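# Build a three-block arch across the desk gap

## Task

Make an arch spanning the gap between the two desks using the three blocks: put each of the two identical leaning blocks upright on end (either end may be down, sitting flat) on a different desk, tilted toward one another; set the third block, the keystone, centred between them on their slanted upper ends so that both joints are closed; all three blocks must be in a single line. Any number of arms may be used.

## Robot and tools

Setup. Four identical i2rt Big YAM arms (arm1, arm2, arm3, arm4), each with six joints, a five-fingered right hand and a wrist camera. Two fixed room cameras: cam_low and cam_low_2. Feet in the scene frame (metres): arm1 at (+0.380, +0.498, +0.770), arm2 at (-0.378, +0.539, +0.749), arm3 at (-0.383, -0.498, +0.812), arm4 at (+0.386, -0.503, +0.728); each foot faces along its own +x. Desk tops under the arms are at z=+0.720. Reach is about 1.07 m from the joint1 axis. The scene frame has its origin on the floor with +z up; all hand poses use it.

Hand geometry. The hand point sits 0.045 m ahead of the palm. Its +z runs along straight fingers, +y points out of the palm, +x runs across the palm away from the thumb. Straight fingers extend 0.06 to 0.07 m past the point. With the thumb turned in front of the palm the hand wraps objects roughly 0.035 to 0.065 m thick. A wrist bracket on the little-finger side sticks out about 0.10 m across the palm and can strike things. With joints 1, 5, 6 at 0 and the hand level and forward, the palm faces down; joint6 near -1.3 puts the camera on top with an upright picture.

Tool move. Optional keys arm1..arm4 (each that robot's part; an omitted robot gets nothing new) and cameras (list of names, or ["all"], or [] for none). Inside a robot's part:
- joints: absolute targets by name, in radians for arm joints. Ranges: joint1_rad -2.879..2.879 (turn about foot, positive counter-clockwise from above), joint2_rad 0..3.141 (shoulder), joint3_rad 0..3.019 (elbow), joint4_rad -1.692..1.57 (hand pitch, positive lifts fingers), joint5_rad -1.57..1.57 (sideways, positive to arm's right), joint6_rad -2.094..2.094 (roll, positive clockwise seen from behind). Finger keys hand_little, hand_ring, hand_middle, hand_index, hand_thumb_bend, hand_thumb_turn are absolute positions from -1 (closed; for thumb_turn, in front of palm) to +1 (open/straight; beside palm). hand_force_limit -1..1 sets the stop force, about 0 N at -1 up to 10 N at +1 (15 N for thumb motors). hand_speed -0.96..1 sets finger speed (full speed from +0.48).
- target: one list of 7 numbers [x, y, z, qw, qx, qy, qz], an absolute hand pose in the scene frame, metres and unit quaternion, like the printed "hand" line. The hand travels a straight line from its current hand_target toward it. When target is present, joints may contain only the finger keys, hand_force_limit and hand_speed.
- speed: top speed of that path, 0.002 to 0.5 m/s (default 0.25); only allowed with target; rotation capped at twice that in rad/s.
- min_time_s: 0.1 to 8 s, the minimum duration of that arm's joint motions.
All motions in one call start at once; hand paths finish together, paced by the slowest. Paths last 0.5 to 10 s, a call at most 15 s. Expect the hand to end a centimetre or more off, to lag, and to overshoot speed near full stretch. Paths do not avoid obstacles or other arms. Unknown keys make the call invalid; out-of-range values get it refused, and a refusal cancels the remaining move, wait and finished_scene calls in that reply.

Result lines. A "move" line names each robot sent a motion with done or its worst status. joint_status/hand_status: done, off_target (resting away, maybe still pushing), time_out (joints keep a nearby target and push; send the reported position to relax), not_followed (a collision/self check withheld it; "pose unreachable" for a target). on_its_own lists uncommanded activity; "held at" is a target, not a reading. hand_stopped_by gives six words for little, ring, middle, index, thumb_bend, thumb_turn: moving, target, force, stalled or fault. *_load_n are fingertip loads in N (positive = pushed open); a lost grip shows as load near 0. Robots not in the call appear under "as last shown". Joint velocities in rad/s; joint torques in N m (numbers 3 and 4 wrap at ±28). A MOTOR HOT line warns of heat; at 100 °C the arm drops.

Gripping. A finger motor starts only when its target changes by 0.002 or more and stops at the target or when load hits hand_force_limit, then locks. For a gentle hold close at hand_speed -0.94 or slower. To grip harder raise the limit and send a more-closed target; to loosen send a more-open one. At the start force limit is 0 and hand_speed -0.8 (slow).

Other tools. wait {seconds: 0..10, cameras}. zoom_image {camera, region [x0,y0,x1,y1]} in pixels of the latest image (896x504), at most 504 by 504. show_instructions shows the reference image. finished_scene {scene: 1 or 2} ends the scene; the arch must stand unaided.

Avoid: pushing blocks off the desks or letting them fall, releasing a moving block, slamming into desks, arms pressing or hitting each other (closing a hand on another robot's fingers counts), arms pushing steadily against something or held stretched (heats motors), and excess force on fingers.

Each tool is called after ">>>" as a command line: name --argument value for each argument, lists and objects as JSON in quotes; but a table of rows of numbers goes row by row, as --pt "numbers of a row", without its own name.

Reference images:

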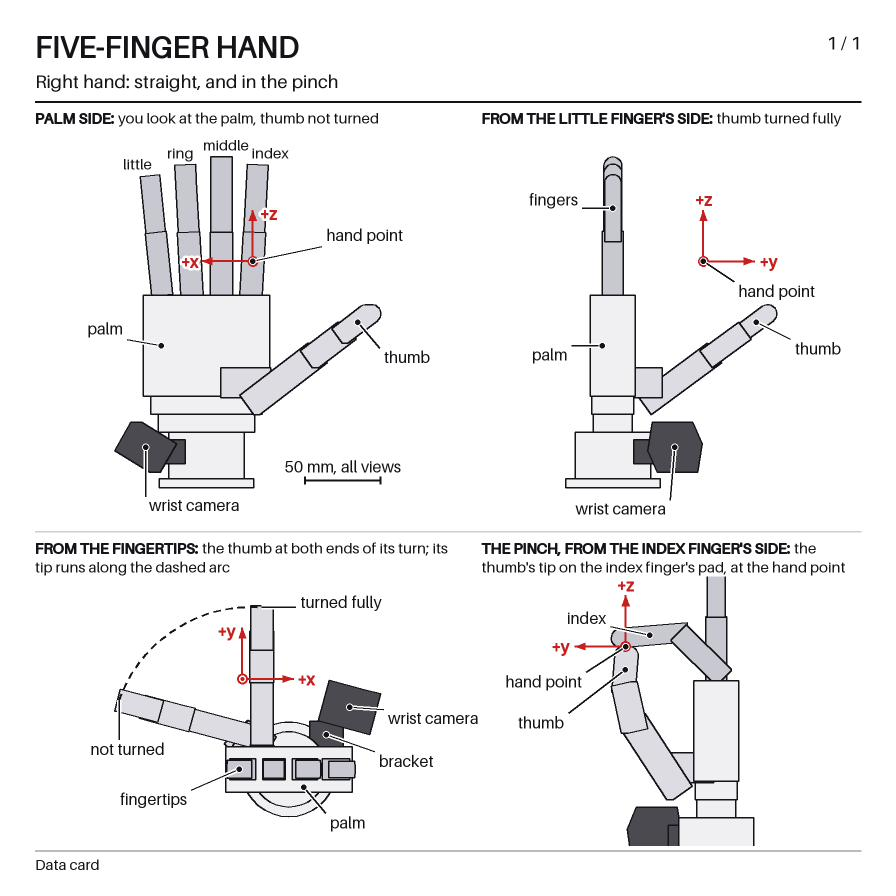

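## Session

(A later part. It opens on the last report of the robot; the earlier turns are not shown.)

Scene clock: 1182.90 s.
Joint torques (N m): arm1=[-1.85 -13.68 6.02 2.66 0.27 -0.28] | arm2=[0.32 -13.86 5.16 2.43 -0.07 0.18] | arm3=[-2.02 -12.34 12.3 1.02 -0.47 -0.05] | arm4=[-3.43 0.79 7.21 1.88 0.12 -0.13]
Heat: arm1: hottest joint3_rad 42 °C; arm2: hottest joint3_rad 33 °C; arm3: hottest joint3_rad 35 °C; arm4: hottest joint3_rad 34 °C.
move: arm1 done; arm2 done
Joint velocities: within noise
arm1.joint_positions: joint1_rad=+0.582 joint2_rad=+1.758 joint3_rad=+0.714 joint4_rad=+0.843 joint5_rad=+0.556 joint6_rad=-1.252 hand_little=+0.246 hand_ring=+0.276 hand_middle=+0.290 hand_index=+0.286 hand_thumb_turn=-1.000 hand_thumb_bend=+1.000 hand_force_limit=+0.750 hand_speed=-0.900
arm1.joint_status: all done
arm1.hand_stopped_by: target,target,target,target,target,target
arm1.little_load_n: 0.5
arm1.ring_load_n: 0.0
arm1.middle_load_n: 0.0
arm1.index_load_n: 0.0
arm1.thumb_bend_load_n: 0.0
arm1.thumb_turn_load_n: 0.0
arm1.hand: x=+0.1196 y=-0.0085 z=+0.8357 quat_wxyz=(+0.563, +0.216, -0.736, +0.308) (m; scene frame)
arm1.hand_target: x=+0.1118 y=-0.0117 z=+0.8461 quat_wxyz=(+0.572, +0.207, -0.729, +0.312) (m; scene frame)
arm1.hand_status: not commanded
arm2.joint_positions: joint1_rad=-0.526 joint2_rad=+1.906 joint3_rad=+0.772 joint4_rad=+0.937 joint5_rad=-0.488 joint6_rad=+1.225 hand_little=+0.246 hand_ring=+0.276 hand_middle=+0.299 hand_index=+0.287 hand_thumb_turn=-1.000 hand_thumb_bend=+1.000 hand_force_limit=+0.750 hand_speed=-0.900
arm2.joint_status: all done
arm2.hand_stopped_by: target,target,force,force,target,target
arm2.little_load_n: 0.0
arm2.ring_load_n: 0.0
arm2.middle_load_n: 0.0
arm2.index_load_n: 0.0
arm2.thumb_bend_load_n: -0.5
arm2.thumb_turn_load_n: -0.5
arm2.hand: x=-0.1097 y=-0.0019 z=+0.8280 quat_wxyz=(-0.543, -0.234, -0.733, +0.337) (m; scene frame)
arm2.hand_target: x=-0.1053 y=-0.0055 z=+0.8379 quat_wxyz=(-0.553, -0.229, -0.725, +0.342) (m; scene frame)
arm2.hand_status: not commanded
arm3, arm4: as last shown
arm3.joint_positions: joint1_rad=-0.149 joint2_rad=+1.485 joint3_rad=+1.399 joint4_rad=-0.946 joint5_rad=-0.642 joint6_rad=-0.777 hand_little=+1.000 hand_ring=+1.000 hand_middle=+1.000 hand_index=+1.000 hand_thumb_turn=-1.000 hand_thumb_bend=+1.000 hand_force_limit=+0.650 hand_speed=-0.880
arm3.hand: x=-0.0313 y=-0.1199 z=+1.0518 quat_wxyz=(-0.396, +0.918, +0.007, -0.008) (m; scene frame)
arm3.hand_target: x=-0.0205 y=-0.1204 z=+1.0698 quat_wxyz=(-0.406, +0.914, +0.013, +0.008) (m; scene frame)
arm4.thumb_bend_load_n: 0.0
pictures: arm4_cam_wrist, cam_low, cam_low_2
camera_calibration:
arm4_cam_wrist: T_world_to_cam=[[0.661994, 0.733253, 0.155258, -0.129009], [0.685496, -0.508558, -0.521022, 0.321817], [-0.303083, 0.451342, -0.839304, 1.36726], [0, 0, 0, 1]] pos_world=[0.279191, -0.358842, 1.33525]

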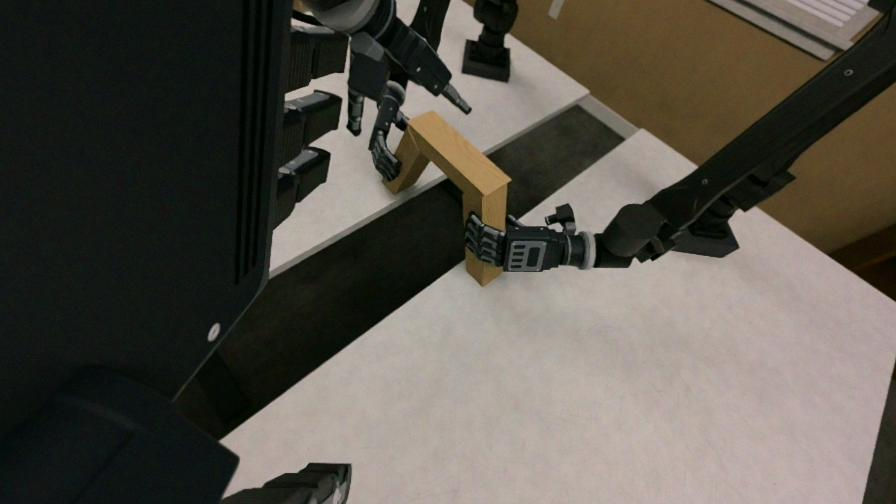

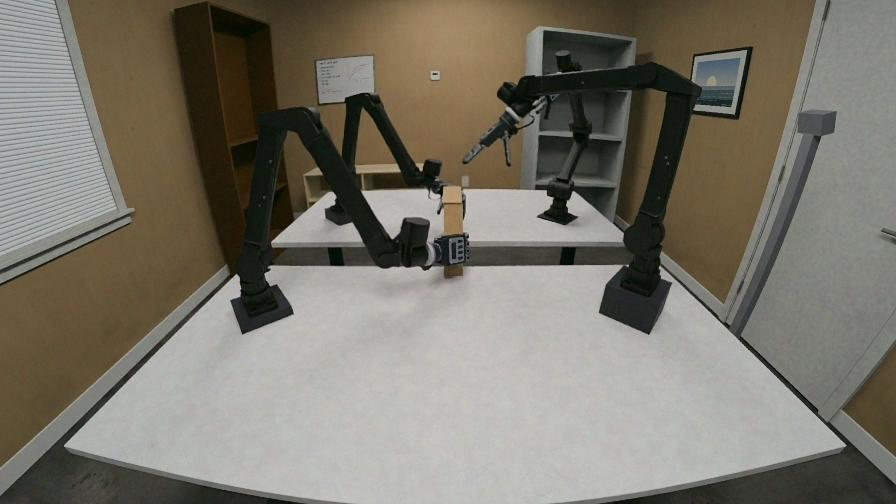

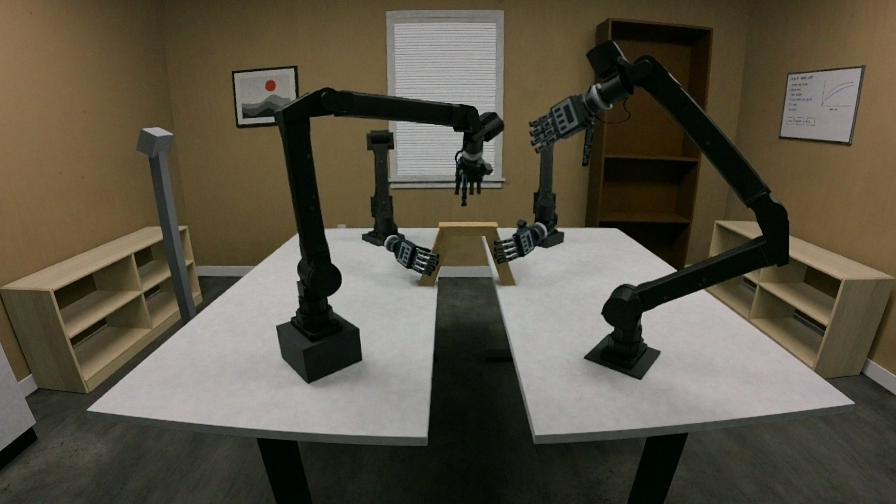

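>>> move --arm1 '{"joints":{"hand_speed":-0.88,"hand_index":1.0,"hand_middle":1.0,"hand_ring":1.0,"hand_little":1.0}}' --arm2 '{"joints":{"hand_speed":-0.88,"hand_index":1.0,"hand_middle":1.0,"hand_ring":1.0,"hand_little":1.0}}' --cameras '["cam_low_2","arm4_cam_wrist"]'

>>> zoom_image --camera "arm4_cam_wrist" --region '[360, 90, 560, 290]'

Scene clock: 1192.70 s.
Joint torques (N m): arm1=[-2.26 -14.15 6 2.67 0.25 -0.25] | arm2=[0.44 -13.8 5.19 2.44 -0.07 0.16] | arm3=[-2.32 -12.34 12.16 1.28 -0.43 -0.09] | arm4=[-3.43 0.73 7.19 1.88 0.13 -0.13]
Heat: arm1: hottest joint3_rad 42 °C; arm2: hottest joint3_rad 33 °C; arm3: hottest joint3_rad 36 °C; arm4: hottest joint3_rad 34 °C.
move: arm1 done; arm2 done
Joint velocities: within noise
arm1.joint_positions: joint1_rad=+0.582 joint2_rad=+1.758 joint3_rad=+0.714 joint4_rad=+0.843 joint5_rad=+0.556 joint6_rad=-1.252 hand_little=+1.000 hand_ring=+1.000 hand_middle=+1.000 hand_index=+1.000 hand_thumb_turn=-1.000 hand_thumb_bend=+1.000 hand_force_limit=+0.750 hand_speed=-0.880
arm1.joint_status: all done
arm1.hand_stopped_by: target,target,target,target,target,target
arm1.little_load_n: 0.0
arm1.ring_load_n: 0.0
arm1.middle_load_n: 0.0
arm1.index_load_n: 0.0
arm1.thumb_bend_load_n: 0.0
arm1.thumb_turn_load_n: 0.5
arm1.hand: x=+0.1196 y=-0.0085 z=+0.8357 quat_wxyz=(+0.563, +0.216, -0.736, +0.308) (m; scene frame)
arm1.hand_target: x=+0.1119 y=-0.0117 z=+0.8461 quat_wxyz=(+0.572, +0.207, -0.729, +0.312) (m; scene frame)
arm1.hand_status: not commanded
arm2.joint_positions: joint1_rad=-0.526 joint2_rad=+1.906 joint3_rad=+0.772 joint4_rad=+0.937 joint5_rad=-0.488 joint6_rad=+1.226 hand_little=+1.000 hand_ring=+1.000 hand_middle=+1.000 hand_index=+1.000 hand_thumb_turn=-1.000 hand_thumb_bend=+1.000 hand_force_limit=+0.750 hand_speed=-0.880
arm2.joint_status: all done
arm2.hand_stopped_by: target,target,target,target,target,target
arm2.little_load_n: 0.0
arm2.ring_load_n: 0.0
arm2.middle_load_n: 0.0
arm2.index_load_n: 0.0
arm2.thumb_bend_load_n: 0.0
arm2.thumb_turn_load_n: -0.5
arm2.hand: x=-0.1097 y=-0.0019 z=+0.8280 quat_wxyz=(-0.543, -0.234, -0.733, +0.337) (m; scene frame)
arm2.hand_target: x=-0.1053 y=-0.0056 z=+0.8379 quat_wxyz=(-0.553, -0.229, -0.725, +0.342) (m; scene frame)
arm2.hand_status: not commanded
arm3, arm4: as last shown
arm4.index_load_n: -0.5
pictures: arm4_cam_wrist, cam_low_2
camera_calibration:
arm4_cam_wrist: T_world_to_cam=[[0.661994, 0.733253, 0.155258, -0.129009], [0.685496, -0.508558, -0.521022, 0.321817], [-0.303083, 0.451342, -0.839304, 1.36726], [0, 0, 0, 1]] pos_world=[0.279191, -0.358842, 1.33525]

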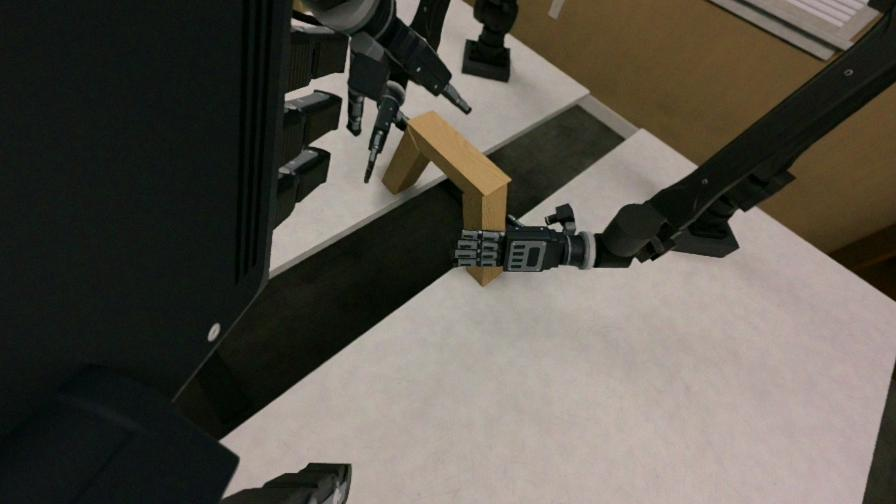

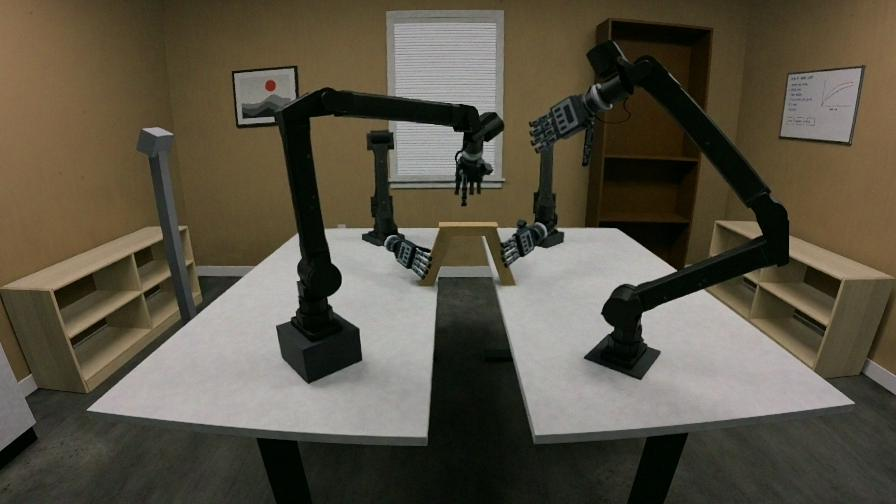

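Scaled by 2.520 from the camera's 896x504 image, which has a finer 1280x720 frame.

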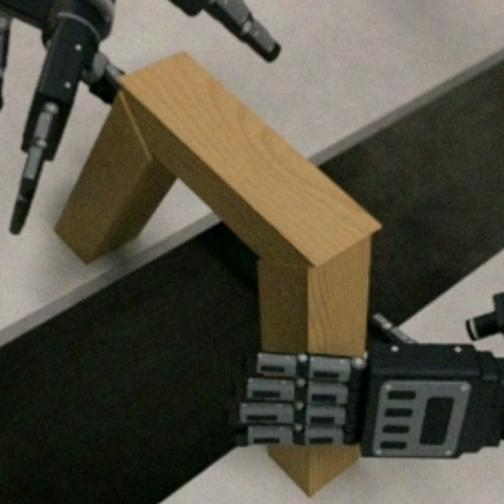

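>>> move --arm1 '{"target":[0.2,0.075,0.868,0.5726,0.2074,-0.729,0.3127],"speed":0.08}' --arm2 '{"target":[-0.19,0.09,0.86,0.553,0.2293,0.7241,-0.3424],"speed":0.08}' --cameras '["cam_low_2","arm4_cam_wrist","cam_low"]'

>>> zoom_image --camera "arm4_cam_wrist" --region '[360, 90, 560, 290]'

>>> zoom_image --camera "cam_low_2" --region '[410, 205, 540, 295]'

>>> zoom_image --camera "cam_low" --region '[425, 160, 485, 290]'

Scene clock: 1204.30 s.
Joint torques (N m): arm1=[-0.85 -10.64 4.9 1.35 0.28 -0.04] | arm2=[-0.97 -11.28 3.11 2.26 -0.17 -0.13] | arm3=[-1.2 -12.51 12.34 1.22 -0.48 -0.03] | arm4=[-3.55 0.79 7.21 1.89 0.13 -0.13]
Heat: arm1: hottest joint3_rad 42 °C; arm2: hottest joint3_rad 33 °C; arm3: hottest joint3_rad 37 °C; arm4: hottest joint3_rad 34 °C.
move: arm1 done; arm2 done
Joint velocities: within noise
arm1.joint_positions: joint1_rad=+0.761 joint2_rad=+1.504 joint3_rad=+0.467 joint4_rad=+0.844 joint5_rad=+0.754 joint6_rad=-1.226 hand_little=+1.000 hand_ring=+1.000 hand_middle=+1.000 hand_index=+1.000 hand_thumb_turn=-1.000 hand_thumb_bend=+1.000 hand_force_limit=+0.750 hand_speed=-0.880
arm1.joint_status: not commanded
arm1.hand_stopped_by: target,target,target,target,target,target
arm1.little_load_n: 0.0
arm1.ring_load_n: 0.0
arm1.middle_load_n: 0.0
arm1.index_load_n: 0.0
arm1.thumb_bend_load_n: 0.0
arm1.thumb_turn_load_n: 0.0
arm1.hand: x=+0.1951 y=+0.0752 z=+0.8672 quat_wxyz=(+0.576, +0.207, -0.728, +0.308) (m; scene frame)
arm1.hand_target: x=+0.2000 y=+0.0749 z=+0.8681 quat_wxyz=(+0.573, +0.207, -0.729, +0.313) (m; scene frame)
arm1.hand_status: done (0.005 m and 0.6 deg from the pose sent, 0.120 m and 1.8 deg at the start)
arm2.joint_positions: joint1_rad=-0.695 joint2_rad=+1.695 joint3_rad=+0.492 joint4_rad=+0.998 joint5_rad=-0.664 joint6_rad=+1.218 hand_little=+1.000 hand_ring=+1.000 hand_middle=+1.000 hand_index=+1.000 hand_thumb_turn=-1.000 hand_thumb_bend=+1.000 hand_force_limit=+0.750 hand_speed=-0.880
arm2.joint_status: not commanded
arm2.hand_stopped_by: target,target,target,target,target,target
arm2.little_load_n: 0.0
arm2.ring_load_n: 0.0
arm2.middle_load_n: 0.0
arm2.index_load_n: 0.0
arm2.thumb_bend_load_n: 0.0
arm2.thumb_turn_load_n: 0.0
arm2.hand: x=-0.1870 y=+0.0881 z=+0.8546 quat_wxyz=(-0.553, -0.239, -0.727, +0.329) (m; scene frame)
arm2.hand_target: x=-0.1899 y=+0.0900 z=+0.8599 quat_wxyz=(-0.553, -0.229, -0.724, +0.342) (m; scene frame)
arm2.hand_status: done (0.006 m and 1.9 deg from the pose sent, 0.126 m and 1.7 deg at the start)
arm3, arm4: as last shown
arm4.index_load_n: 0.0
pictures: arm4_cam_wrist, cam_low, cam_low_2
camera_calibration:
arm4_cam_wrist: T_world_to_cam=[[0.661994, 0.733253, 0.155258, -0.129009], [0.685496, -0.508558, -0.521022, 0.321817], [-0.303083, 0.451342, -0.839304, 1.36726], [0, 0, 0, 1]] pos_world=[0.279191, -0.358842, 1.33525]

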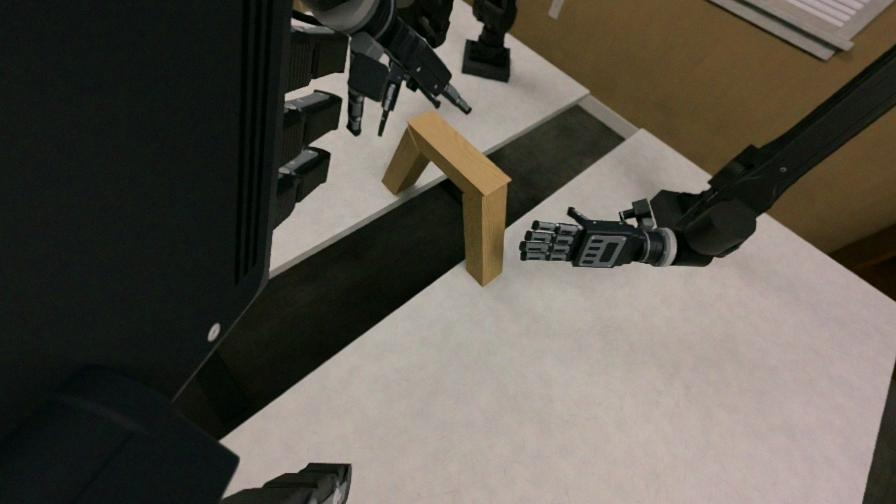

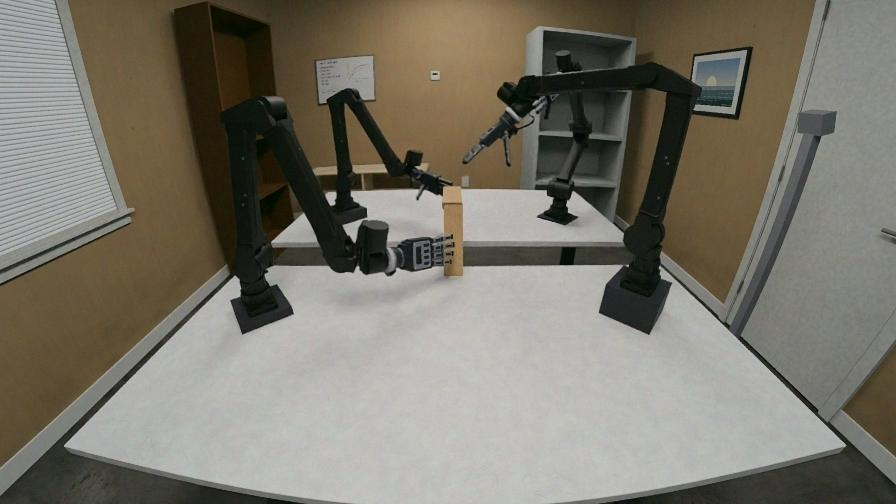

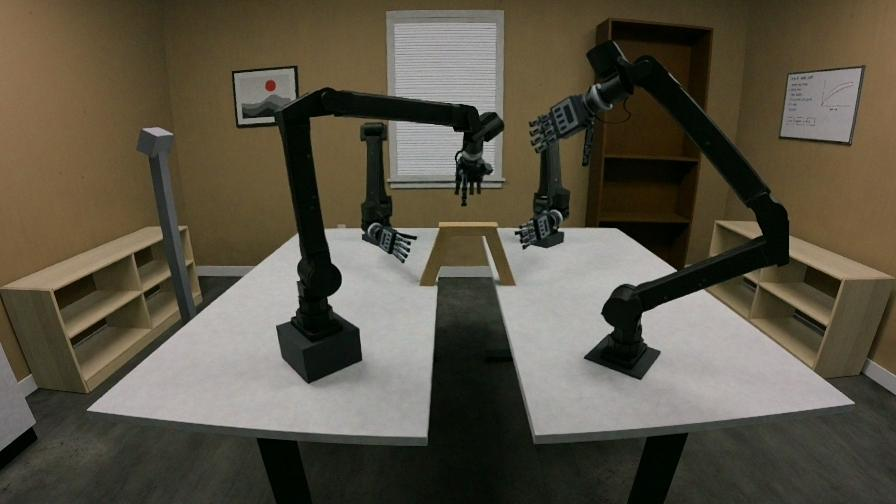

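Scaled by 2.520 from the camera's 896x504 image, which has a finer 1280x720 frame.

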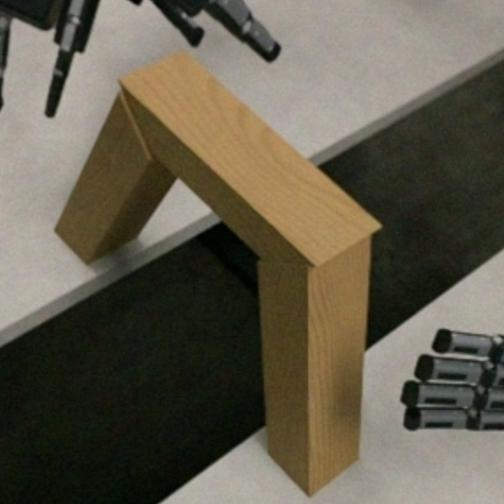

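Scaled by 3.877 from the camera's 896x504 image, which has a finer 1280x720 frame.

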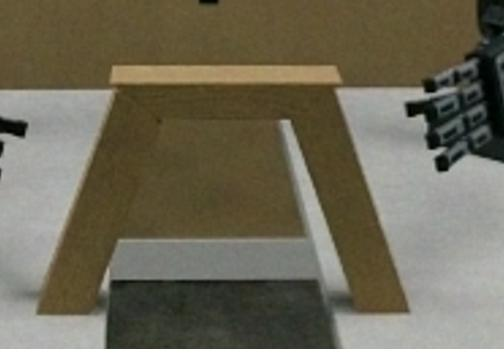

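Scaled by 3.877 from the camera's 896x504 image, which has a finer 1280x720 frame.

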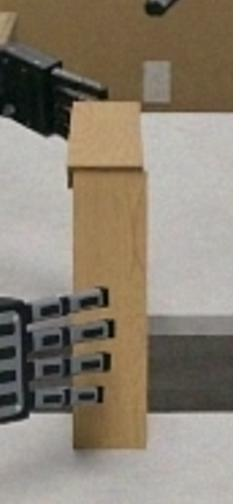

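>>> finished_scene --scene 1

The scene is finished: the task was done.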